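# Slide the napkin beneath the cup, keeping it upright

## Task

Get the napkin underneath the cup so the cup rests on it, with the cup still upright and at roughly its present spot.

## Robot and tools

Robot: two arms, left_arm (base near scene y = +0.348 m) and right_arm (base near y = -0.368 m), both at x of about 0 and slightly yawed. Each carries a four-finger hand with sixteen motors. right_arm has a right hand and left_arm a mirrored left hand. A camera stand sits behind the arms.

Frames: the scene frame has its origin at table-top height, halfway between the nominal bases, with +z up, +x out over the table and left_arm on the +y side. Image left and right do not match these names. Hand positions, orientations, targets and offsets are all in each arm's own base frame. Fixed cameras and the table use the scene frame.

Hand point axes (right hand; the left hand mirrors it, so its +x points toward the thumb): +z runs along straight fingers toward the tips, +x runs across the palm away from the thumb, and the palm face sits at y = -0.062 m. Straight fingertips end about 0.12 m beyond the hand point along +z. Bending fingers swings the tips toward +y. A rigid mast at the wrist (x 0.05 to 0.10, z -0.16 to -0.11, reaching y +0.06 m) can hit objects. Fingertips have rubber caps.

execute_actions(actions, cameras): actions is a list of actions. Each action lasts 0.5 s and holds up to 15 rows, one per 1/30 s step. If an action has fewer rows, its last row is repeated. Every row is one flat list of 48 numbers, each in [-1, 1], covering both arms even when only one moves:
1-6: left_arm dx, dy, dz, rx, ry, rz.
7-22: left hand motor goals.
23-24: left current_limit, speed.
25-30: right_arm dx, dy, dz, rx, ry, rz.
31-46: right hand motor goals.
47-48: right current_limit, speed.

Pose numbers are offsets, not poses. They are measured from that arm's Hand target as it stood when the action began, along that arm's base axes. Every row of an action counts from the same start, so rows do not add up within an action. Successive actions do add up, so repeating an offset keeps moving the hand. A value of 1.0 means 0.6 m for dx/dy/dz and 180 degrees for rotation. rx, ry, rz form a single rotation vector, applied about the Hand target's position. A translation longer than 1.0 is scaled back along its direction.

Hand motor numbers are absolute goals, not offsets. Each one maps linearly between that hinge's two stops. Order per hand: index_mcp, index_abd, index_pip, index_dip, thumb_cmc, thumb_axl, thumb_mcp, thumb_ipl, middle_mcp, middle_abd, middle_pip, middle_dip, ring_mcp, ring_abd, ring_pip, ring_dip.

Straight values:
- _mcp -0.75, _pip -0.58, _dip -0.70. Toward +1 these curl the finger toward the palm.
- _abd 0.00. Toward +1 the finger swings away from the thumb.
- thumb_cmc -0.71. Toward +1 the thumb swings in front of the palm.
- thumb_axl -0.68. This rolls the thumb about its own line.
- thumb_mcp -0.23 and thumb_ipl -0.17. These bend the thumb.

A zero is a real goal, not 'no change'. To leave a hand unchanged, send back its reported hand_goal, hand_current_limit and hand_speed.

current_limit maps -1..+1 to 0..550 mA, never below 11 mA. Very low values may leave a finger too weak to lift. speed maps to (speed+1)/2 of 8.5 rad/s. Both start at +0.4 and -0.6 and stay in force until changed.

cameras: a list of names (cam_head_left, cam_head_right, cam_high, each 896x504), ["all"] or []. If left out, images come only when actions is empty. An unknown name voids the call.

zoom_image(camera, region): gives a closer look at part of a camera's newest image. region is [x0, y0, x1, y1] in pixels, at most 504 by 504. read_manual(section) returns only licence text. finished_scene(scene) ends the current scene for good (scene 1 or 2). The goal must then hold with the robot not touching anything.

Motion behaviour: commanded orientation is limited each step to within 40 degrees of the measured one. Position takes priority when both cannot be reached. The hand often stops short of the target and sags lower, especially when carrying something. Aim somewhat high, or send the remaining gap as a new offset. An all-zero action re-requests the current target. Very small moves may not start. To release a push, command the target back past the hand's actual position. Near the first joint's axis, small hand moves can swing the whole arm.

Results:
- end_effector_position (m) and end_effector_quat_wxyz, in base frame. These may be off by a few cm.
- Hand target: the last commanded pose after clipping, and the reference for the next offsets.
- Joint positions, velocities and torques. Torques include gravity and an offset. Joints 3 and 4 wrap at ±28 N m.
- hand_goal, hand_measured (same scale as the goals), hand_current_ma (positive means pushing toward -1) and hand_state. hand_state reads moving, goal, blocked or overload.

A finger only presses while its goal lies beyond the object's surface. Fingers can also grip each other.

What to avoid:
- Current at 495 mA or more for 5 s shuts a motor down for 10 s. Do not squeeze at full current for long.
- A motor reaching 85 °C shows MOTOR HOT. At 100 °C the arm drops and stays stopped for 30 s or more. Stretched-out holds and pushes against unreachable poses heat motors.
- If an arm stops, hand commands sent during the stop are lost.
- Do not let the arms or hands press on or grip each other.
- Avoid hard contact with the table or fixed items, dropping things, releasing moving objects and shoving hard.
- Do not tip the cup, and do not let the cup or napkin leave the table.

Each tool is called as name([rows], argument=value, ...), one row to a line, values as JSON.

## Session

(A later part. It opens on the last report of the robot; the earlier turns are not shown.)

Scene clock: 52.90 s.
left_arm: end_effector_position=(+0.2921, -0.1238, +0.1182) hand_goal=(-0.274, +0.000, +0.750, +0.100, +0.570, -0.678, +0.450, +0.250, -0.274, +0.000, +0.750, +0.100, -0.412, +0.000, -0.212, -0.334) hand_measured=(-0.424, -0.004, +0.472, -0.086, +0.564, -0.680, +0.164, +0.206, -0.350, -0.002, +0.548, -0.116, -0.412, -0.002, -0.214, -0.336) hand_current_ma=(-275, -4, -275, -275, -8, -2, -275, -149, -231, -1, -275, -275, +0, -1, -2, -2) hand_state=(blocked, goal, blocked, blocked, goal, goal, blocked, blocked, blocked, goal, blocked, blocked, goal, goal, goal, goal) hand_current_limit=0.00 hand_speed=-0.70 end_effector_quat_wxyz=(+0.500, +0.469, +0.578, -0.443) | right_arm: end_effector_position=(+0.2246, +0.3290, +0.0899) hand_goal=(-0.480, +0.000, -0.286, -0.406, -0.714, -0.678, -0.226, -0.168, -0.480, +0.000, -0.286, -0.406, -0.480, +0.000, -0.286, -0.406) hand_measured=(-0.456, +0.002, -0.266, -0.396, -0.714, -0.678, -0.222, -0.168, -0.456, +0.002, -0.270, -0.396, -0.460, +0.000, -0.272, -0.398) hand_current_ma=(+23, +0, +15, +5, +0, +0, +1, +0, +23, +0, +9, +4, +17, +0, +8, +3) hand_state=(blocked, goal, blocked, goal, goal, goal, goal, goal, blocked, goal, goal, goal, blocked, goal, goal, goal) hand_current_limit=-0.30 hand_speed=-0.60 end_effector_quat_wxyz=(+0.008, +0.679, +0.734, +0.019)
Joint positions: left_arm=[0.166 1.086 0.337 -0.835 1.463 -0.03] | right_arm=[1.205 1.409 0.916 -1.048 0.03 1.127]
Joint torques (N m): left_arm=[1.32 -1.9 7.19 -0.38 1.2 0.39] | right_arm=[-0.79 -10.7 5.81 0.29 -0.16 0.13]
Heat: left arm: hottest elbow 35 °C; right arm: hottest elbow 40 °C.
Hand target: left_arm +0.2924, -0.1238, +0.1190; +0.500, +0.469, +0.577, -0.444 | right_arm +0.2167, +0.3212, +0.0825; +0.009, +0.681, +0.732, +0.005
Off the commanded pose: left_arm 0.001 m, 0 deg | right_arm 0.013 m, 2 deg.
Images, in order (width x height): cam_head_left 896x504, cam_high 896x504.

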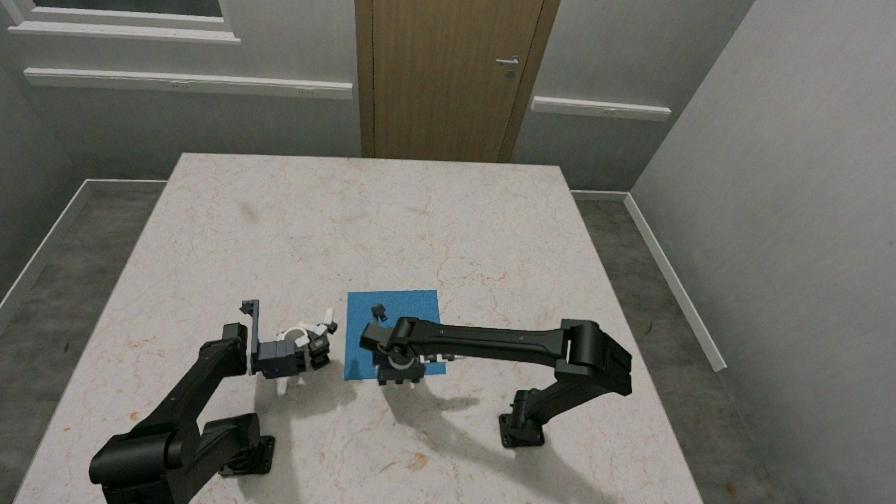

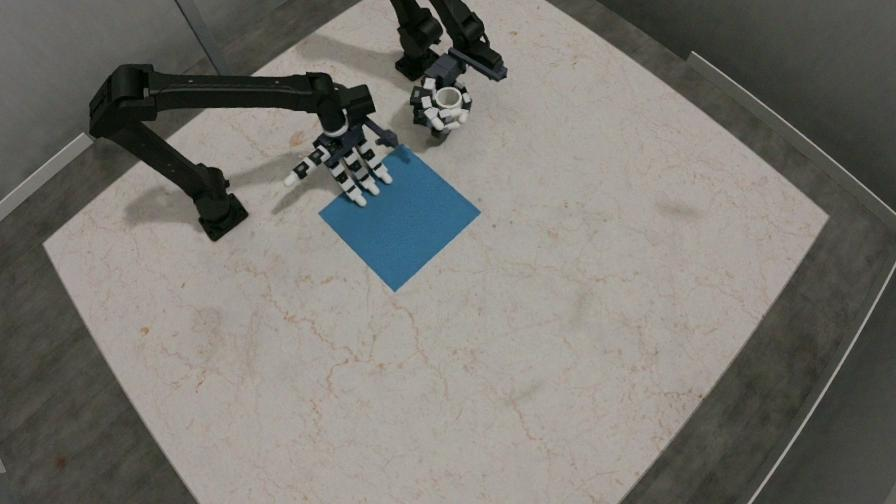

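execute_actions([
  [[0,0,0,0,0,0,-0.274,0,0.75,0.1,0.571,-0.678,0.45,0.25,-0.274,0,0.75,0.1,-0.411,0,-0.212,-0.333,0.0,-0.7,-0.05,-0.019,0.003,0,0,0,-0.479,0,-0.285,-0.406,-0.714,-0.678,-0.226,-0.168,-0.479,0,-0.285,-0.406,-0.479,0,-0.285,-0.406,-0.3,-0.6]],
  [[0,0,0,0,0,0,-0.274,0,0.75,0.1,0.571,-0.678,0.45,0.25,-0.274,0,0.75,0.1,-0.411,0,-0.212,-0.333,0.0,-0.7,-0.05,-0.019,0.004,0,0,0,-0.479,0,-0.285,-0.406,-0.714,-0.678,-0.226,-0.168,-0.479,0,-0.285,-0.406,-0.479,0,-0.285,-0.406,-0.3,-0.6]],
], cameras=["cam_head_left","cam_head_right","cam_high"])

zoom_image(camera="cam_high", region=[260, 70, 500, 290])

Scene clock: 55.17 s.
left_arm: end_effector_position=(+0.2921, -0.1238, +0.1182) hand_goal=(-0.274, +0.000, +0.750, +0.100, +0.570, -0.678, +0.450, +0.250, -0.274, +0.000, +0.750, +0.100, -0.412, +0.000, -0.212, -0.334) hand_measured=(-0.424, -0.004, +0.472, -0.086, +0.564, -0.680, +0.164, +0.206, -0.350, -0.002, +0.548, -0.116, -0.412, -0.002, -0.214, -0.336) hand_current_ma=(-275, -4, -275, -275, -8, -2, -275, -149, -231, -1, -275, -275, +0, -1, -2, -2) hand_state=(blocked, goal, blocked, blocked, goal, goal, blocked, blocked, blocked, goal, blocked, blocked, goal, goal, goal, goal) hand_current_limit=0.00 hand_speed=-0.70 end_effector_quat_wxyz=(+0.500, +0.469, +0.578, -0.443) | right_arm: end_effector_position=(+0.1623, +0.3062, +0.0905) hand_goal=(-0.480, +0.000, -0.286, -0.406, -0.714, -0.678, -0.226, -0.168, -0.480, +0.000, -0.286, -0.406, -0.480, +0.000, -0.286, -0.406) hand_measured=(-0.462, +0.002, -0.270, -0.396, -0.714, -0.678, -0.222, -0.168, -0.462, +0.002, -0.272, -0.396, -0.464, +0.002, -0.274, -0.398) hand_current_ma=(+13, +0, +11, +5, +0, +0, +1, +0, +13, +0, +7, +4, +10, +0, +7, +3) hand_state=(goal, goal, goal, goal, goal, goal, goal, goal, goal, goal, goal, goal, goal, goal, goal, goal) hand_current_limit=-0.30 hand_speed=-0.60 end_effector_quat_wxyz=(+0.007, +0.679, +0.734, +0.016)
Joint positions: left_arm=[0.166 1.086 0.337 -0.835 1.463 -0.03] | right_arm=[1.355 1.306 0.82 -1.065 0.027 1.277]
Joint torques (N m): left_arm=[1.32 -1.9 7.2 -0.38 1.2 0.38] | right_arm=[-0.73 -9.41 6.08 0.09 -0.07 0.14]
Heat: left arm: hottest elbow 35 °C; right arm: hottest elbow 40 °C.
Hand target: left_arm +0.2924, -0.1238, +0.1190; +0.500, +0.469, +0.577, -0.444 | right_arm +0.1566, +0.2983, +0.0866; +0.009, +0.681, +0.732, +0.005
Off the commanded pose: left_arm 0.001 m, 0 deg | right_arm 0.010 m, 1 deg.

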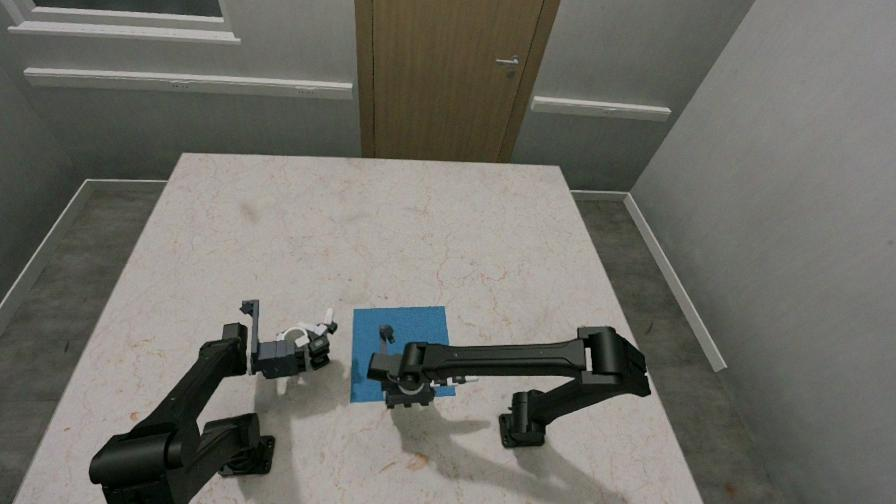

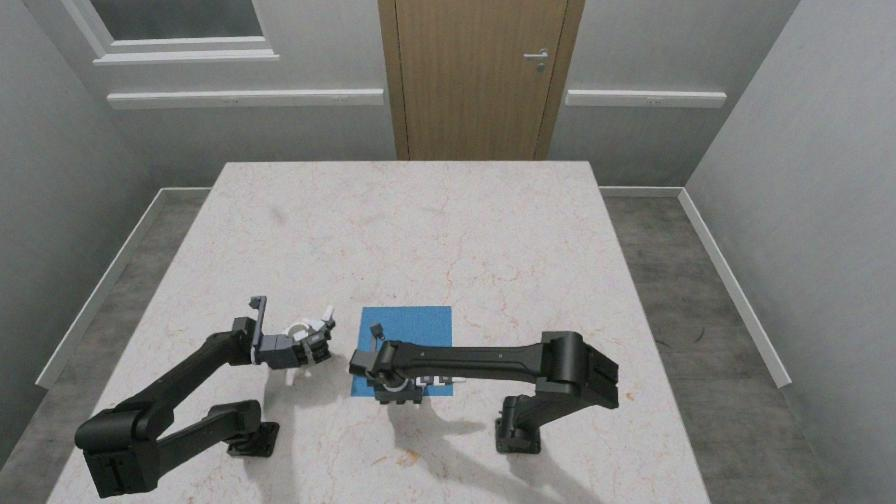

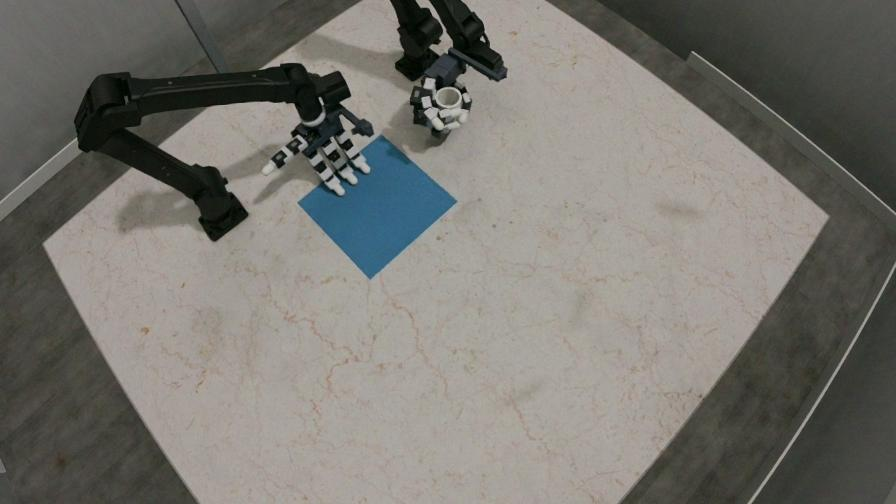

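Scaled by 2.100 from the camera's 896x504 image, which has a finer 1280x720 frame.

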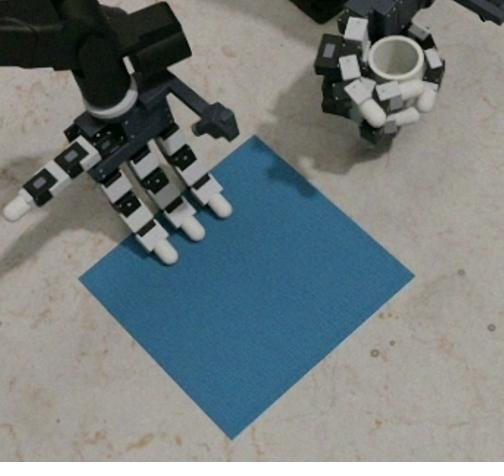

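execute_actions([
  [[0,0,0,0,0,0,-0.274,0,0.75,0.1,0.571,-0.678,0.45,0.25,-0.274,0,0.75,0.1,-0.411,0,-0.212,-0.333,0.0,-0.7,0,0,0.06,0,0,0,-0.479,0,-0.285,-0.406,-0.714,-0.678,-0.226,-0.168,-0.479,0,-0.285,-0.406,-0.479,0,-0.285,-0.406,-0.3,-0.6]],
  [[0,0,0,0,0,0,-0.274,0,0.75,0.1,0.571,-0.678,0.45,0.25,-0.274,0,0.75,0.1,-0.411,0,-0.212,-0.333,0.0,-0.7,0,0,0.08,0,0,0,-0.479,0,-0.285,-0.406,-0.714,-0.678,-0.226,-0.168,-0.479,0,-0.285,-0.406,-0.479,0,-0.285,-0.406,-0.3,-0.6]],
  [[0,0,0,0,0,0,-0.274,0,0.75,0.1,0.571,-0.678,0.45,0.25,-0.274,0,0.75,0.1,-0.411,0,-0.212,-0.333,0.0,-0.7,0.03,-0.06,0.08,0,0,0,-0.479,0,-0.285,-0.406,-0.714,-0.678,-0.226,-0.168,-0.479,0,-0.285,-0.406,-0.479,0,-0.285,-0.406,-0.3,-0.6]],
  [[0,0,0,0,0,0,-0.274,0,0.75,0.1,0.571,-0.678,0.45,0.25,-0.274,0,0.75,0.1,-0.411,0,-0.212,-0.333,0.0,-0.7,0.08,-0.1,0.02,0,0,0,-0.479,0,-0.285,-0.406,-0.714,-0.678,-0.226,-0.168,-0.479,0,-0.285,-0.406,-0.479,0,-0.285,-0.406,-0.3,-0.6]],
], cameras=["all"])

zoom_image(camera="cam_high", region=[260, 70, 500, 290])

Scene clock: 58.93 s.
left_arm: end_effector_position=(+0.2921, -0.1238, +0.1182) hand_goal=(-0.274, +0.000, +0.750, +0.100, +0.570, -0.678, +0.450, +0.250, -0.274, +0.000, +0.750, +0.100, -0.412, +0.000, -0.212, -0.334) hand_measured=(-0.424, -0.004, +0.472, -0.086, +0.564, -0.680, +0.164, +0.206, -0.350, -0.002, +0.548, -0.116, -0.412, -0.002, -0.214, -0.336) hand_current_ma=(-275, -4, -275, -275, -8, -2, -275, -149, -231, -1, -275, -275, +0, -1, -2, -2) hand_state=(blocked, goal, blocked, blocked, goal, goal, blocked, blocked, blocked, goal, blocked, blocked, goal, goal, goal, goal) hand_current_limit=0.00 hand_speed=-0.70 end_effector_quat_wxyz=(+0.500, +0.469, +0.578, -0.443) | right_arm: end_effector_position=(+0.2206, +0.2022, +0.2282) hand_goal=(-0.480, +0.000, -0.286, -0.406, -0.714, -0.678, -0.226, -0.168, -0.480, +0.000, -0.286, -0.406, -0.480, +0.000, -0.286, -0.406) hand_measured=(-0.482, +0.002, -0.286, -0.404, -0.714, -0.678, -0.222, -0.168, -0.484, +0.002, -0.286, -0.404, -0.484, +0.002, -0.286, -0.404) hand_current_ma=(-1, +0, +0, +0, +0, +0, +1, +0, -1, +0, +0, +0, -1, +0, +0, +0) hand_state=(goal, goal, goal, goal, goal, goal, goal, goal, goal, goal, goal, goal, goal, goal, goal, goal) hand_current_limit=-0.30 hand_speed=-0.60 end_effector_quat_wxyz=(+0.010, +0.682, +0.731, +0.009)
Joint positions: left_arm=[0.166 1.086 0.337 -0.835 1.463 -0.03] | right_arm=[1.038 0.993 0.963 -1.528 0.023 0.969]
Joint torques (N m): left_arm=[1.32 -1.9 7.19 -0.38 1.21 0.38] | right_arm=[-2.02 -4.66 8.65 0.17 0.08 -0.05]
Heat: left arm: hottest elbow 35 °C; right arm: hottest elbow 40 °C.
Hand target: left_arm +0.2924, -0.1238, +0.1190; +0.500, +0.469, +0.577, -0.444 | right_arm +0.2227, +0.2022, +0.2306; +0.009, +0.681, +0.732, +0.005
Off the commanded pose: left_arm 0.001 m, 0 deg | right_arm 0.003 m, 1 deg.

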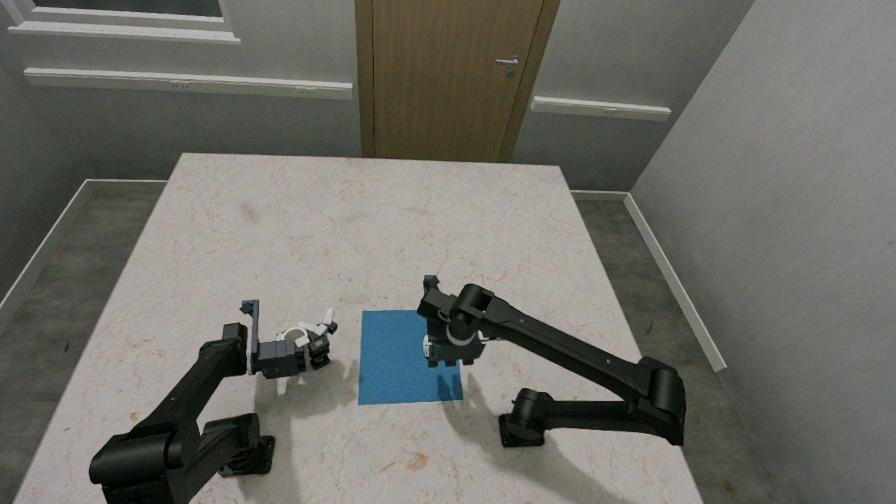

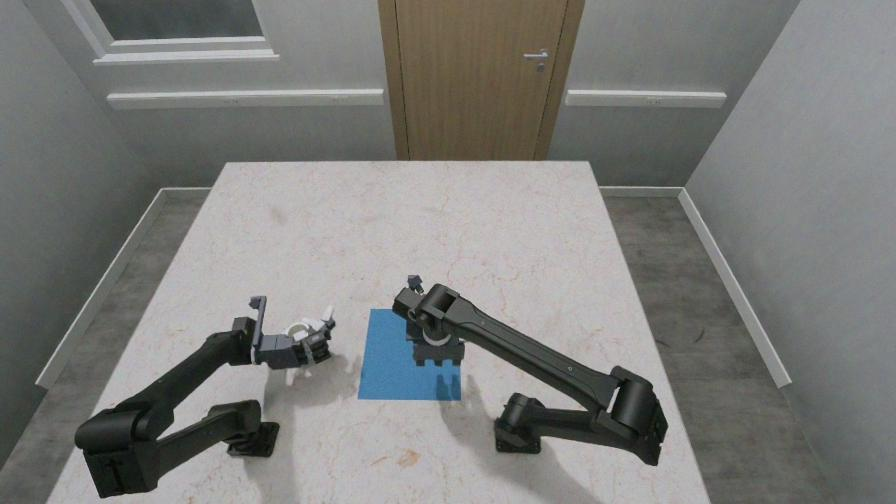

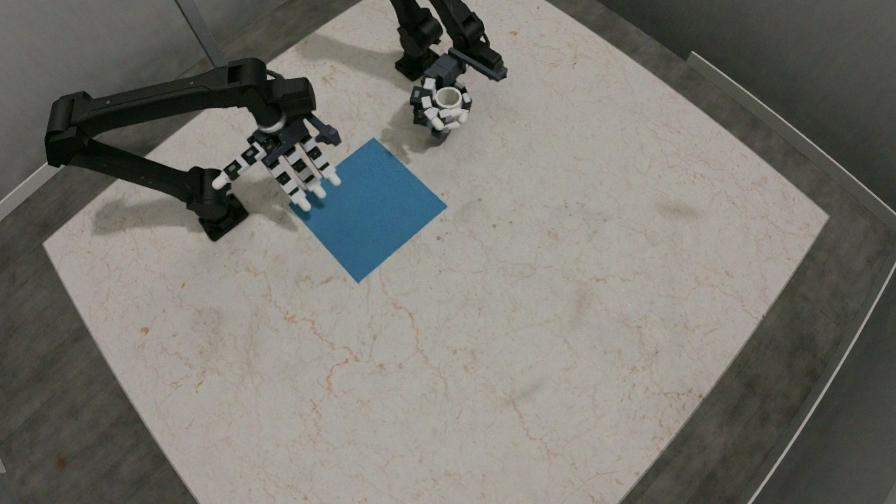

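Scaled by 2.100 from the camera's 896x504 image, which has a finer 1280x720 frame.

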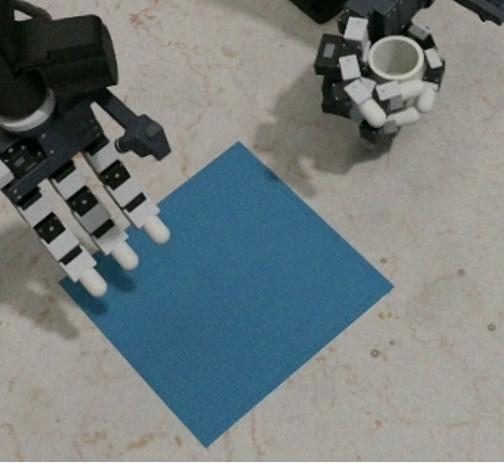

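execute_actions([
  [[0,-0.03,0.02,0,0,-0.01,-0.274,0,0.75,0.1,0.571,-0.678,0.45,0.25,-0.274,0,0.75,0.1,-0.411,0,-0.212,-0.333,0.0,-0.7,0.08,-0.09,0.02,0,0,0,-0.479,0,-0.285,-0.406,-0.714,-0.678,-0.226,-0.168,-0.479,0,-0.285,-0.406,-0.479,0,-0.285,-0.406,-0.3,-0.6]],
  [[0.001,-0.0836,0.0,-0.0014,-0.0024,-0.0362,-0.274,0,0.75,0.1,0.571,-0.678,0.45,0.25,-0.274,0,0.75,0.1,-0.411,0,-0.212,-0.333,0.0,-0.7,0.1,-0.08,0.02,0,0,0,-0.479,0,-0.285,-0.406,-0.714,-0.678,-0.226,-0.168,-0.479,0,-0.285,-0.406,-0.479,0,-0.285,-0.406,-0.3,-0.6]],
  [[0.001,-0.0836,0.0,-0.0014,-0.0024,-0.0362,-0.274,0,0.75,0.1,0.571,-0.678,0.45,0.25,-0.274,0,0.75,0.1,-0.411,0,-0.212,-0.333,0.0,-0.7,0.11,-0.06,0.015,0,0,0,-0.479,0,-0.285,-0.406,-0.714,-0.678,-0.226,-0.168,-0.479,0,-0.285,-0.406,-0.479,0,-0.285,-0.406,-0.3,-0.6]],
], cameras=["cam_high"])

Scene clock: 62.53 s.
left_arm: end_effector_position=(+0.2747, -0.2329, +0.1131) hand_goal=(-0.274, +0.000, +0.750, +0.100, +0.570, -0.678, +0.450, +0.250, -0.274, +0.000, +0.750, +0.100, -0.412, +0.000, -0.212, -0.334) hand_measured=(-0.424, -0.004, +0.472, -0.086, +0.564, -0.680, +0.164, +0.208, -0.350, -0.002, +0.548, -0.116, -0.412, -0.002, -0.214, -0.336) hand_current_ma=(-275, -4, -275, -275, -8, -2, -275, -145, -229, -1, -275, -275, +0, -1, -1, -2) hand_state=(blocked, goal, blocked, blocked, goal, goal, blocked, blocked, blocked, goal, blocked, blocked, goal, goal, goal, goal) hand_current_limit=0.00 hand_speed=-0.70 end_effector_quat_wxyz=(+0.403, +0.549, +0.504, -0.531) | right_arm: end_effector_position=(+0.3811, +0.0591, +0.2430) hand_goal=(-0.480, +0.000, -0.286, -0.406, -0.714, -0.678, -0.226, -0.168, -0.480, +0.000, -0.286, -0.406, -0.480, +0.000, -0.286, -0.406) hand_measured=(-0.484, +0.002, -0.286, -0.404, -0.714, -0.678, -0.222, -0.168, -0.484, +0.002, -0.286, -0.404, -0.484, +0.000, -0.286, -0.404) hand_current_ma=(-1, +0, +0, +0, +0, +0, +1, +0, -1, +0, +0, +0, -1, +0, +0, +0) hand_state=(goal, goal, goal, goal, goal, goal, goal, goal, goal, goal, goal, goal, goal, goal, goal, goal) hand_current_limit=-0.30 hand_speed=-0.60 end_effector_quat_wxyz=(+0.000, +0.684, +0.729, -0.014)
Joint positions: left_arm=[-0.226 1.165 0.364 -0.372 1.449 -0.494] | right_arm=[0.263 1.15 1.118 -1.564 0.015 0.2]
Joint torques (N m): left_arm=[0.62 -3.78 10.8 1.36 1.08 0.27] | right_arm=[-1.38 -7 11.51 0.61 0 -0.05]
Heat: left arm: hottest elbow 35 °C; right arm: hottest elbow 40 °C.
Hand target: left_arm +0.2935, -0.2421, +0.1308; +0.445, +0.541, +0.506, -0.503 | right_arm +0.3967, +0.0642, +0.2636; +0.009, +0.681, +0.732, +0.005
Off the commanded pose: left_arm 0.028 m, 6 deg | right_arm 0.026 m, 3 deg.
Images, in order (width x height): cam_high 896x504.

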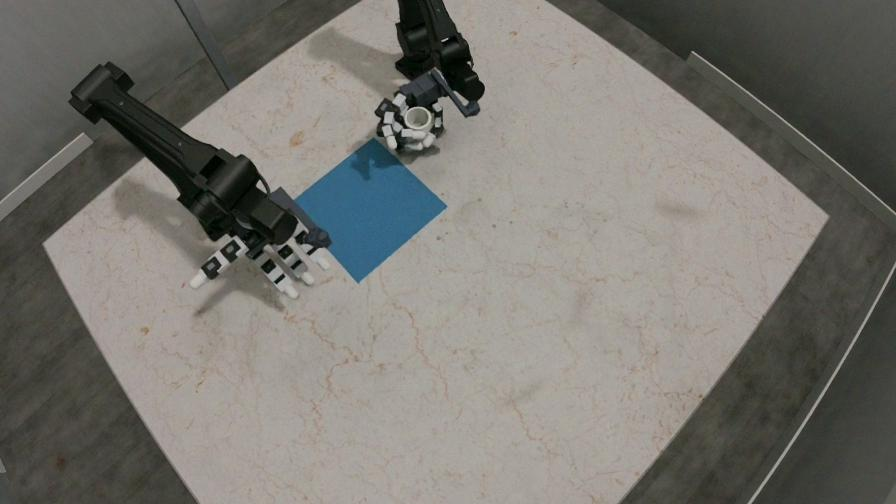

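execute_actions([
  [[0.0005,-0.0762,0.0,-0.0014,-0.0024,-0.034,-0.274,0,0.75,0.1,0.571,-0.678,0.45,0.25,-0.274,0,0.75,0.1,-0.411,0,-0.212,-0.333,0.0,-0.7,0.11,-0.04,0.01,0,0,0,-0.479,0,-0.285,-0.406,-0.714,-0.678,-0.226,-0.168,-0.479,0,-0.285,-0.406,-0.479,0,-0.285,-0.406,-0.3,-0.6]],
  [[0.0005,-0.0762,0.0,-0.0014,-0.0024,-0.034,-0.274,0,0.75,0.1,0.571,-0.678,0.45,0.25,-0.274,0,0.75,0.1,-0.411,0,-0.212,-0.333,0.0,-0.7,0.08,0,0,0,0,0,-0.479,0,-0.285,-0.406,-0.714,-0.678,-0.226,-0.168,-0.479,0,-0.285,-0.406,-0.479,0,-0.285,-0.406,-0.3,-0.6]],
  [[0.0005,-0.0762,0.0,-0.0014,-0.0024,-0.034,-0.274,0,0.75,0.1,0.571,-0.678,0.45,0.25,-0.274,0,0.75,0.1,-0.411,0,-0.212,-0.333,0.0,-0.7,0,0,0,0,0,0,-0.479,0,-0.285,-0.406,-0.714,-0.678,-0.226,-0.168,-0.479,0,-0.285,-0.406,-0.479,0,-0.285,-0.406,-0.3,-0.6]],
  [[0.0005,-0.0762,0.0,-0.0014,-0.0024,-0.034,-0.274,0,0.75,0.1,0.571,-0.678,0.45,0.25,-0.274,0,0.75,0.1,-0.411,0,-0.212,-0.333,0.0,-0.7,0,0,0,0,0,0,-0.479,0,-0.285,-0.406,-0.714,-0.678,-0.226,-0.168,-0.479,0,-0.285,-0.406,-0.479,0,-0.285,-0.406,-0.3,-0.6]],
], cameras=["cam_head_right","cam_high"])

zoom_image(camera="cam_high", region=[300, 70, 480, 230])

zoom_image(camera="cam_head_right", region=[320, 240, 460, 380])

Scene clock: 65.57 s.
left_arm: end_effector_position=(+0.2788, -0.4098, +0.1130) hand_goal=(-0.274, +0.000, +0.750, +0.100, +0.570, -0.678, +0.450, +0.250, -0.274, +0.000, +0.750, +0.100, -0.412, +0.000, -0.212, -0.334) hand_measured=(-0.424, -0.004, +0.472, -0.086, +0.564, -0.680, +0.164, +0.208, -0.350, -0.002, +0.548, -0.116, -0.412, -0.002, -0.214, -0.336) hand_current_ma=(-275, -4, -275, -275, -8, -2, -275, -144, -229, -1, -275, -275, +0, -1, -1, -2) hand_state=(blocked, goal, blocked, blocked, goal, goal, blocked, blocked, blocked, goal, blocked, blocked, goal, goal, goal, goal) hand_current_limit=0.00 hand_speed=-0.70 end_effector_quat_wxyz=(+0.324, +0.632, +0.389, -0.587) | right_arm: end_effector_position=(+0.4957, +0.0415, +0.2491) hand_goal=(-0.480, +0.000, -0.286, -0.406, -0.714, -0.678, -0.226, -0.168, -0.480, +0.000, -0.286, -0.406, -0.480, +0.000, -0.286, -0.406) hand_measured=(-0.484, +0.002, -0.286, -0.404, -0.714, -0.678, -0.222, -0.168, -0.484, +0.002, -0.286, -0.404, -0.484, +0.000, -0.286, -0.404) hand_current_ma=(-1, +0, +0, +0, +0, +0, +1, +0, -1, +0, +0, +0, -1, +0, +0, +0) hand_state=(goal, goal, goal, goal, goal, goal, goal, goal, goal, goal, goal, goal, goal, goal, goal, goal) hand_current_limit=-0.30 hand_speed=-0.60 end_effector_quat_wxyz=(-0.003, +0.681, +0.732, -0.012)
Joint positions: left_arm=[-0.649 1.546 0.604 0.296 1.404 -0.978] | right_arm=[0.147 1.434 1.389 -1.549 0.011 0.074]
Joint torques (N m): left_arm=[1.08 -9.23 11.03 1.43 0.93 0.28] | right_arm=[-1.96 -11.99 11.54 0.49 -0.02 -0.05]
Heat: left arm: hottest elbow 35 °C; right arm: hottest elbow 41 °C.
Hand target: left_arm +0.2948, -0.4250, +0.1309; +0.341, +0.640, +0.368, -0.583 | right_arm +0.5107, +0.0404, +0.2697; +0.009, +0.681, +0.732, +0.005
Off the commanded pose: left_arm 0.028 m, 3 deg | right_arm 0.026 m, 2 deg.
Images, in order (width x height): cam_head_right 896x504, cam_high 896x504.

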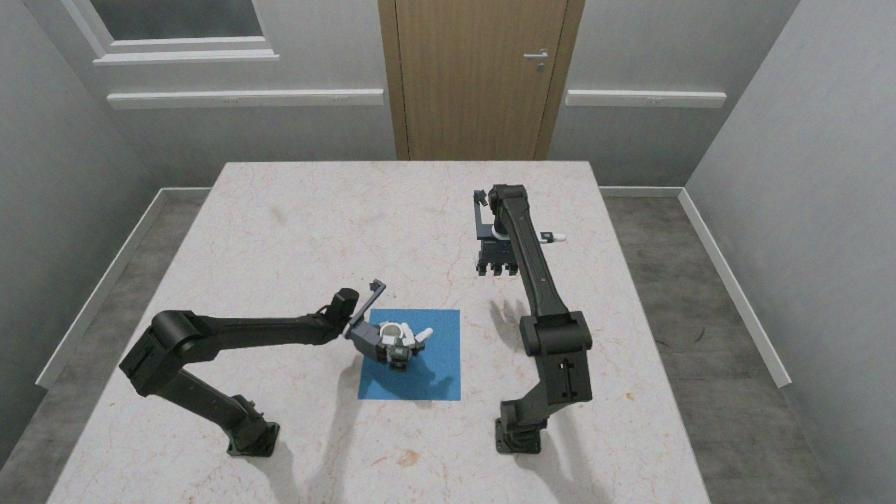

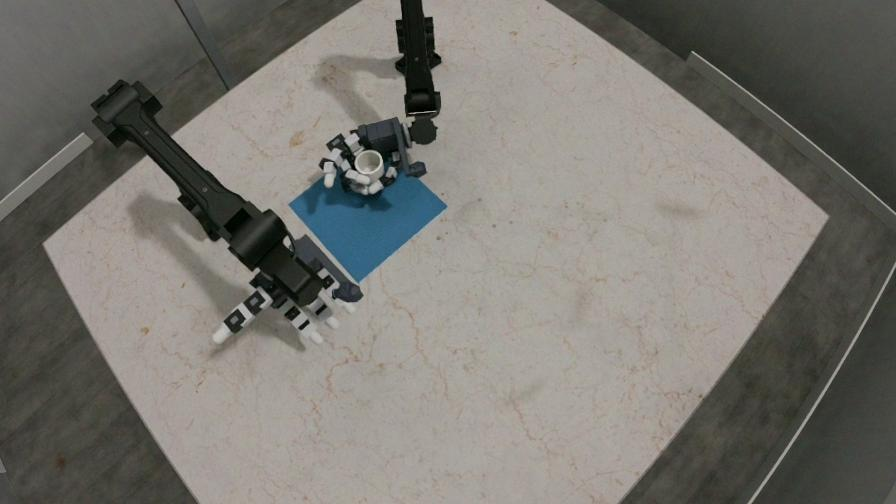

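Scaled by 2.800 from the camera's 896x504 image, which has a finer 1280x720 frame.

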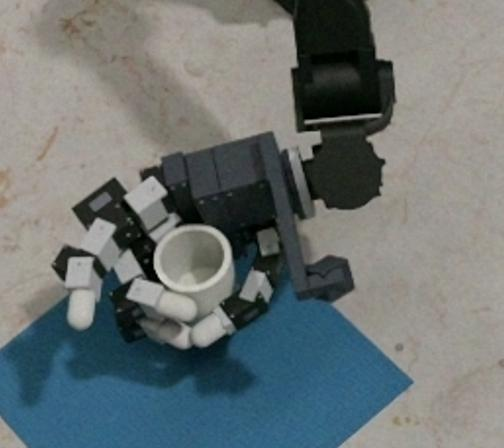

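Scaled by 3.600 from the camera's 896x504 image, which has a finer 1280x720 frame.

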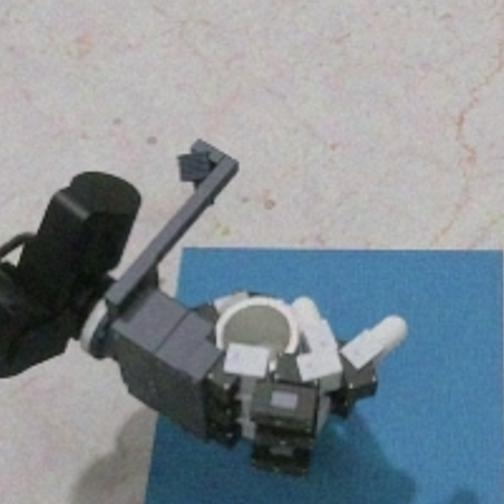

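execute_actions([
  [[0.0,-0.01,-0.04,0,0,0,-0.274,0,0.75,0.1,0.571,-0.678,0.45,0.25,-0.274,0,0.75,0.1,-0.411,0,-0.212,-0.333,0.0,-0.7,0,0,0,0,0,0,-0.479,0,-0.285,-0.406,-0.714,-0.678,-0.226,-0.168,-0.479,0,-0.285,-0.406,-0.479,0,-0.285,-0.406,-0.3,-0.6]],
  [[0,0,-0.04,0,0,0,-0.274,0,0.75,0.1,0.571,-0.678,0.45,0.25,-0.274,0,0.75,0.1,-0.411,0,-0.212,-0.333,0.0,-0.7,0,0,0,0,0,0,-0.479,0,-0.285,-0.406,-0.714,-0.678,-0.226,-0.168,-0.479,0,-0.285,-0.406,-0.479,0,-0.285,-0.406,-0.3,-0.6]],
], cameras=["cam_head_right","cam_high"])

zoom_image(camera="cam_high", region=[300, 70, 480, 230])

zoom_image(camera="cam_head_right", region=[320, 240, 460, 380])

Scene clock: 67.63 s.
left_arm: end_effector_position=(+0.2853, -0.4186, +0.0706) hand_goal=(-0.274, +0.000, +0.750, +0.100, +0.570, -0.678, +0.450, +0.250, -0.274, +0.000, +0.750, +0.100, -0.412, +0.000, -0.212, -0.334) hand_measured=(-0.424, -0.004, +0.472, -0.086, +0.564, -0.680, +0.164, +0.208, -0.350, -0.002, +0.548, -0.116, -0.412, -0.002, -0.214, -0.336) hand_current_ma=(-275, -4, -275, -275, -8, -2, -275, -144, -229, -1, -275, -275, +0, -1, -1, -2) hand_state=(blocked, goal, blocked, blocked, goal, goal, blocked, blocked, blocked, goal, blocked, blocked, goal, goal, goal, goal) hand_current_limit=0.00 hand_speed=-0.70 end_effector_quat_wxyz=(+0.324, +0.633, +0.386, -0.588) | right_arm: end_effector_position=(+0.4957, +0.0415, +0.2491) hand_goal=(-0.480, +0.000, -0.286, -0.406, -0.714, -0.678, -0.226, -0.168, -0.480, +0.000, -0.286, -0.406, -0.480, +0.000, -0.286, -0.406) hand_measured=(-0.484, +0.002, -0.286, -0.404, -0.714, -0.678, -0.222, -0.168, -0.484, +0.002, -0.286, -0.404, -0.484, +0.000, -0.286, -0.404) hand_current_ma=(-1, +0, +0, +0, +0, +0, +1, +0, -1, +0, +0, +0, -1, +0, +0, +0) hand_state=(goal, goal, goal, goal, goal, goal, goal, goal, goal, goal, goal, goal, goal, goal, goal, goal) hand_current_limit=-0.30 hand_speed=-0.60 end_effector_quat_wxyz=(-0.003, +0.681, +0.732, -0.012)
Joint positions: left_arm=[-0.657 1.704 0.611 0.466 1.401 -0.994] | right_arm=[0.147 1.434 1.389 -1.549 0.011 0.074]
Joint torques (N m): left_arm=[0.73 -11.52 8.09 2.07 0.67 0.28] | right_arm=[-1.96 -12.04 11.51 0.47 -0.02 -0.05]
Heat: left arm: hottest elbow 35 °C; right arm: hottest elbow 41 °C.
Hand target: left_arm +0.2947, -0.4310, +0.0829; +0.341, +0.639, +0.368, -0.583 | right_arm +0.5107, +0.0404, +0.2697; +0.009, +0.681, +0.732, +0.005
Off the commanded pose: left_arm 0.020 m, 3 deg | right_arm 0.026 m, 2 deg.
Images, in order (width x height): cam_head_right 896x504, cam_high 896x504.

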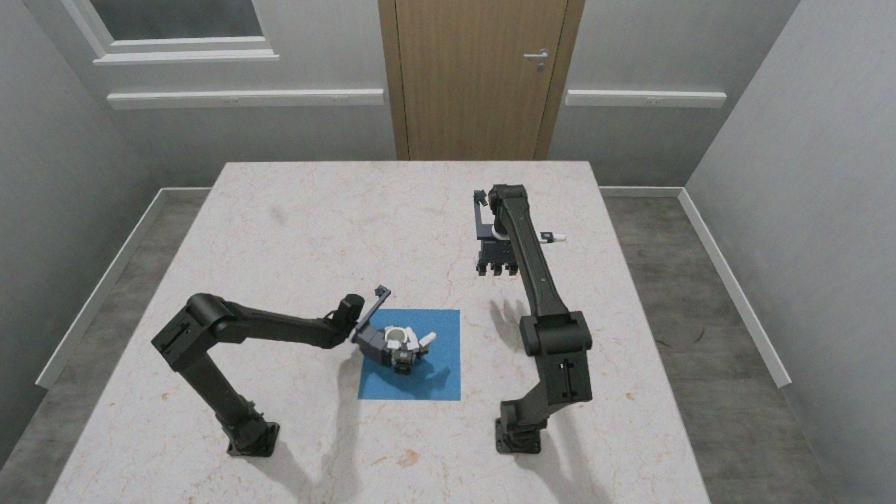

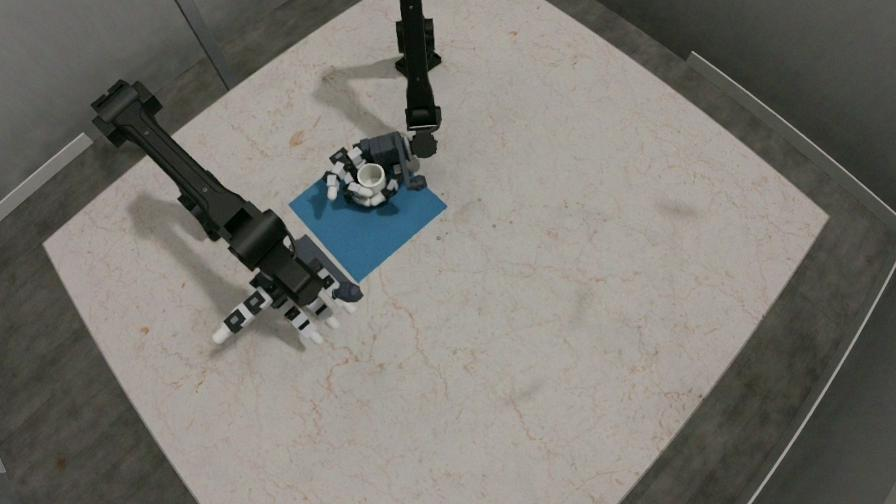

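Scaled by 2.800 from the camera's 896x504 image, which has a finer 1280x720 frame.

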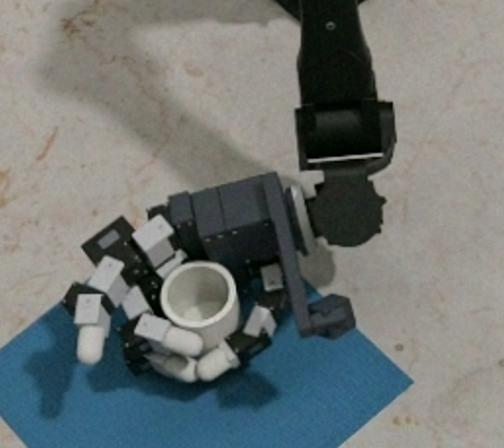

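Scaled by 3.600 from the camera's 896x504 image, which has a finer 1280x720 frame.

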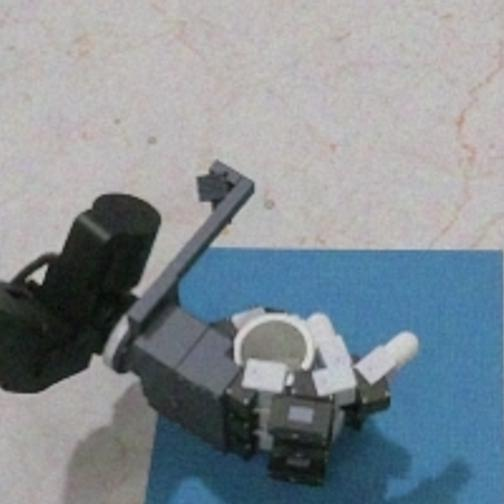

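execute_actions([
  [[0.007,-0.01,-0.035,0,0,0,-0.274,0,0.75,0.1,0.571,-0.678,0.45,0.25,-0.274,0,0.75,0.1,-0.411,0,-0.212,-0.333,0.0,-0.7,0,0,0,0,0,0,-0.479,0,-0.285,-0.406,-0.714,-0.678,-0.226,-0.168,-0.479,0,-0.285,-0.406,-0.479,0,-0.285,-0.406,-0.3,-0.6]],
], cameras=["cam_head_right","cam_high"])

zoom_image(camera="cam_high", region=[300, 70, 480, 230])

zoom_image(camera="cam_head_right", region=[320, 240, 460, 380])

Scene clock: 69.33 s.
left_arm: end_effector_position=(+0.2871, -0.4226, +0.0486) hand_goal=(-0.274, +0.000, +0.750, +0.100, +0.570, -0.678, +0.450, +0.250, -0.274, +0.000, +0.750, +0.100, -0.412, +0.000, -0.212, -0.334) hand_measured=(-0.424, -0.004, +0.472, -0.086, +0.564, -0.680, +0.164, +0.208, -0.350, -0.002, +0.548, -0.116, -0.412, -0.002, -0.214, -0.336) hand_current_ma=(-275, -4, -275, -275, -8, -2, -275, -144, -229, -1, -275, -275, +0, -1, -1, -2) hand_state=(blocked, goal, blocked, blocked, goal, goal, blocked, blocked, blocked, goal, blocked, blocked, goal, goal, goal, goal) hand_current_limit=0.00 hand_speed=-0.70 end_effector_quat_wxyz=(+0.322, +0.632, +0.388, -0.588) | right_arm: end_effector_position=(+0.4957, +0.0415, +0.2491) hand_goal=(-0.480, +0.000, -0.286, -0.406, -0.714, -0.678, -0.226, -0.168, -0.480, +0.000, -0.286, -0.406, -0.480, +0.000, -0.286, -0.406) hand_measured=(-0.484, +0.002, -0.286, -0.404, -0.714, -0.678, -0.222, -0.168, -0.484, +0.002, -0.286, -0.404, -0.484, +0.000, -0.286, -0.404) hand_current_ma=(-1, +0, +0, +0, +0, +0, +1, +0, -1, +0, +0, +0, -1, +0, +0, +0) hand_state=(goal, goal, goal, goal, goal, goal, goal, goal, goal, goal, goal, goal, goal, goal, goal, goal) hand_current_limit=-0.30 hand_speed=-0.60 end_effector_quat_wxyz=(-0.003, +0.681, +0.732, -0.012)
Joint positions: left_arm=[-0.662 1.783 0.618 0.55 1.397 -1.012] | right_arm=[0.147 1.434 1.389 -1.549 0.011 0.074]
Joint torques (N m): left_arm=[0.73 -12.22 7.99 2.11 0.64 0.27] | right_arm=[-1.9 -11.99 11.51 0.5 -0.01 -0.05]
Heat: left arm: hottest elbow 35 °C; right arm: hottest elbow 41 °C.
Hand target: left_arm +0.2990, -0.4369, +0.0619; +0.341, +0.639, +0.368, -0.583 | right_arm +0.5107, +0.0404, +0.2697; +0.009, +0.681, +0.732, +0.005
Off the commanded pose: left_arm 0.023 m, 3 deg | right_arm 0.026 m, 2 deg.
Images, in order (width x height): cam_head_right 896x504, cam_high 896x504.

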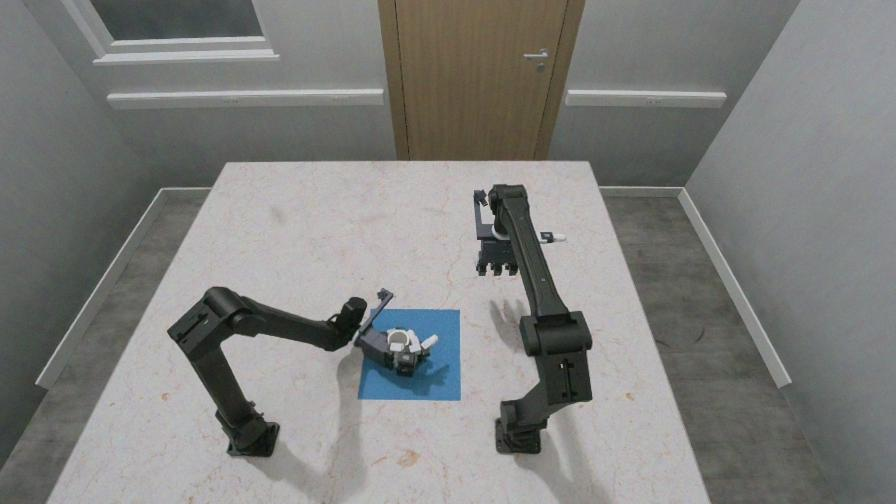

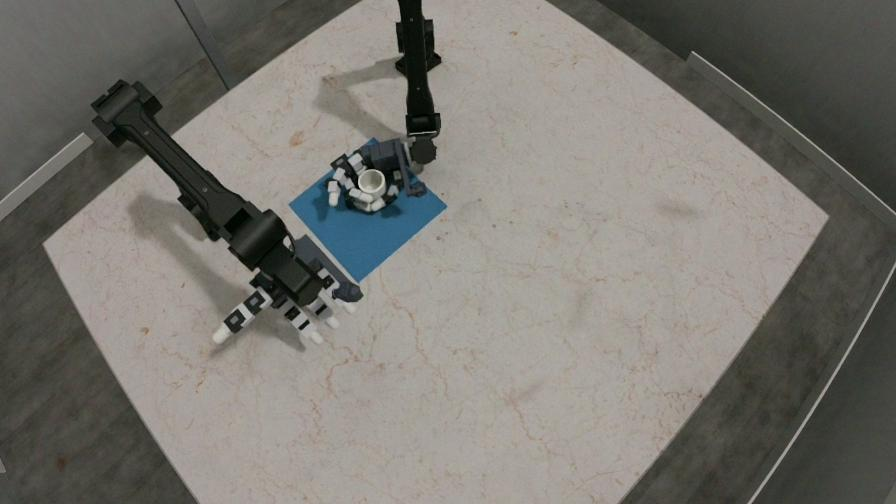

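Scaled by 2.800 from the camera's 896x504 image, which has a finer 1280x720 frame.

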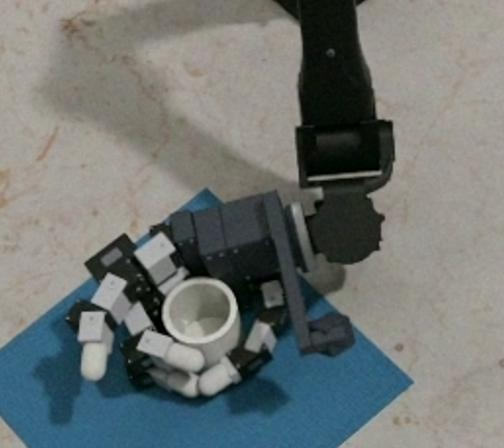

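Scaled by 3.600 from the camera's 896x504 image, which has a finer 1280x720 frame.

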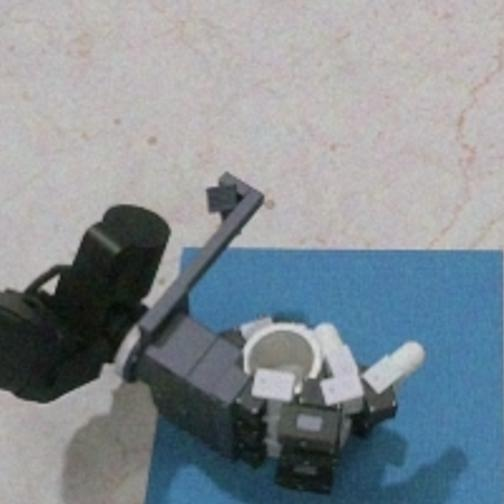

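execute_actions([
  [[0.01,-0.009,-0.004,0,0,0,-0.274,0,0.75,0.1,0.571,-0.678,0.45,0.25,-0.274,0,0.75,0.1,-0.411,0,-0.212,-0.333,0.0,-0.7,0,0,0,0,0,0,-0.479,0,-0.285,-0.406,-0.714,-0.678,-0.226,-0.168,-0.479,0,-0.285,-0.406,-0.479,0,-0.285,-0.406,-0.3,-0.6]],
], cameras=["cam_head_right","cam_high"])

zoom_image(camera="cam_high", region=[300, 70, 480, 230])

zoom_image(camera="cam_head_right", region=[320, 240, 460, 380])

Scene clock: 70.53 s.
left_arm: end_effector_position=(+0.2931, -0.4280, +0.0488) hand_goal=(-0.274, +0.000, +0.750, +0.100, +0.570, -0.678, +0.450, +0.250, -0.274, +0.000, +0.750, +0.100, -0.412, +0.000, -0.212, -0.334) hand_measured=(-0.424, -0.004, +0.472, -0.086, +0.564, -0.680, +0.164, +0.208, -0.350, -0.002, +0.548, -0.116, -0.412, -0.002, -0.214, -0.336) hand_current_ma=(-275, -4, -275, -275, -8, -2, -275, -144, -229, -1, -275, -275, +0, -1, -1, -2) hand_state=(blocked, goal, blocked, blocked, goal, goal, blocked, blocked, blocked, goal, blocked, blocked, goal, goal, goal, goal) hand_current_limit=0.00 hand_speed=-0.70 end_effector_quat_wxyz=(+0.324, +0.632, +0.386, -0.588) | right_arm: end_effector_position=(+0.4957, +0.0415, +0.2491) hand_goal=(-0.480, +0.000, -0.286, -0.406, -0.714, -0.678, -0.226, -0.168, -0.480, +0.000, -0.286, -0.406, -0.480, +0.000, -0.286, -0.406) hand_measured=(-0.484, +0.002, -0.286, -0.404, -0.714, -0.678, -0.222, -0.168, -0.484, +0.002, -0.286, -0.404, -0.484, +0.000, -0.286, -0.404) hand_current_ma=(-1, +0, +0, +0, +0, +0, +1, +0, -1, +0, +0, +0, -1, +0, +0, +0) hand_state=(goal, goal, goal, goal, goal, goal, goal, goal, goal, goal, goal, goal, goal, goal, goal, goal) hand_current_limit=-0.30 hand_speed=-0.60 end_effector_quat_wxyz=(-0.003, +0.681, +0.732, -0.012)
Joint positions: left_arm=[-0.663 1.798 0.637 0.564 1.396 -1.026] | right_arm=[0.147 1.434 1.389 -1.549 0.011 0.074]
Joint torques (N m): left_arm=[0.67 -11.87 8.21 2.28 0.61 0.25] | right_arm=[-1.96 -12.04 11.54 0.47 -0.02 -0.06]
Heat: left arm: hottest elbow 36 °C; right arm: hottest elbow 41 °C.
Hand target: left_arm +0.3048, -0.4424, +0.0594; +0.340, +0.639, +0.368, -0.583 | right_arm +0.5107, +0.0404, +0.2697; +0.009, +0.681, +0.732, +0.005
Off the commanded pose: left_arm 0.021 m, 3 deg | right_arm 0.026 m, 2 deg.
Images, in order (width x height): cam_head_right 896x504, cam_high 896x504.

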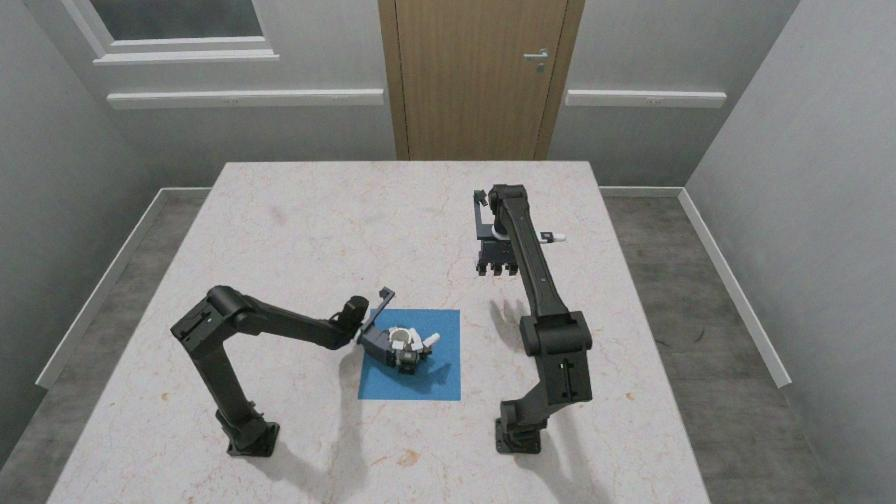

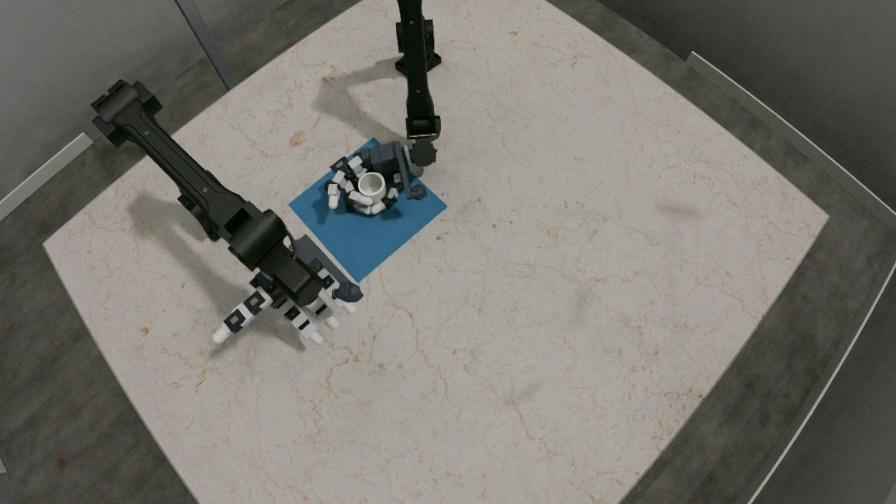

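Scaled by 2.800 from the camera's 896x504 image, which has a finer 1280x720 frame.

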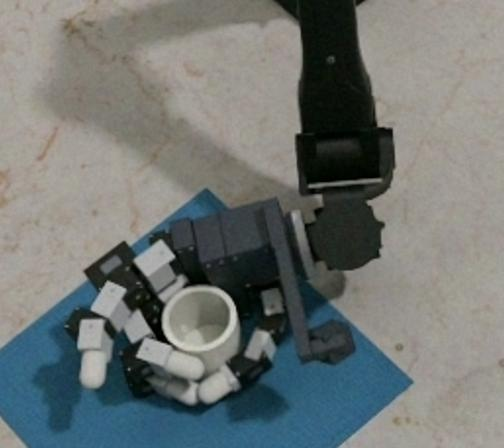

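Scaled by 3.600 from the camera's 896x504 image, which has a finer 1280x720 frame.

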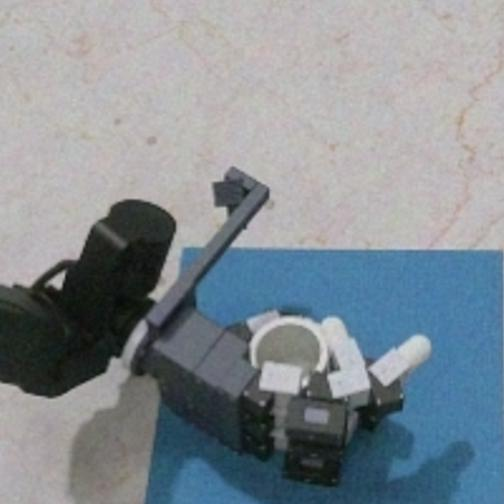

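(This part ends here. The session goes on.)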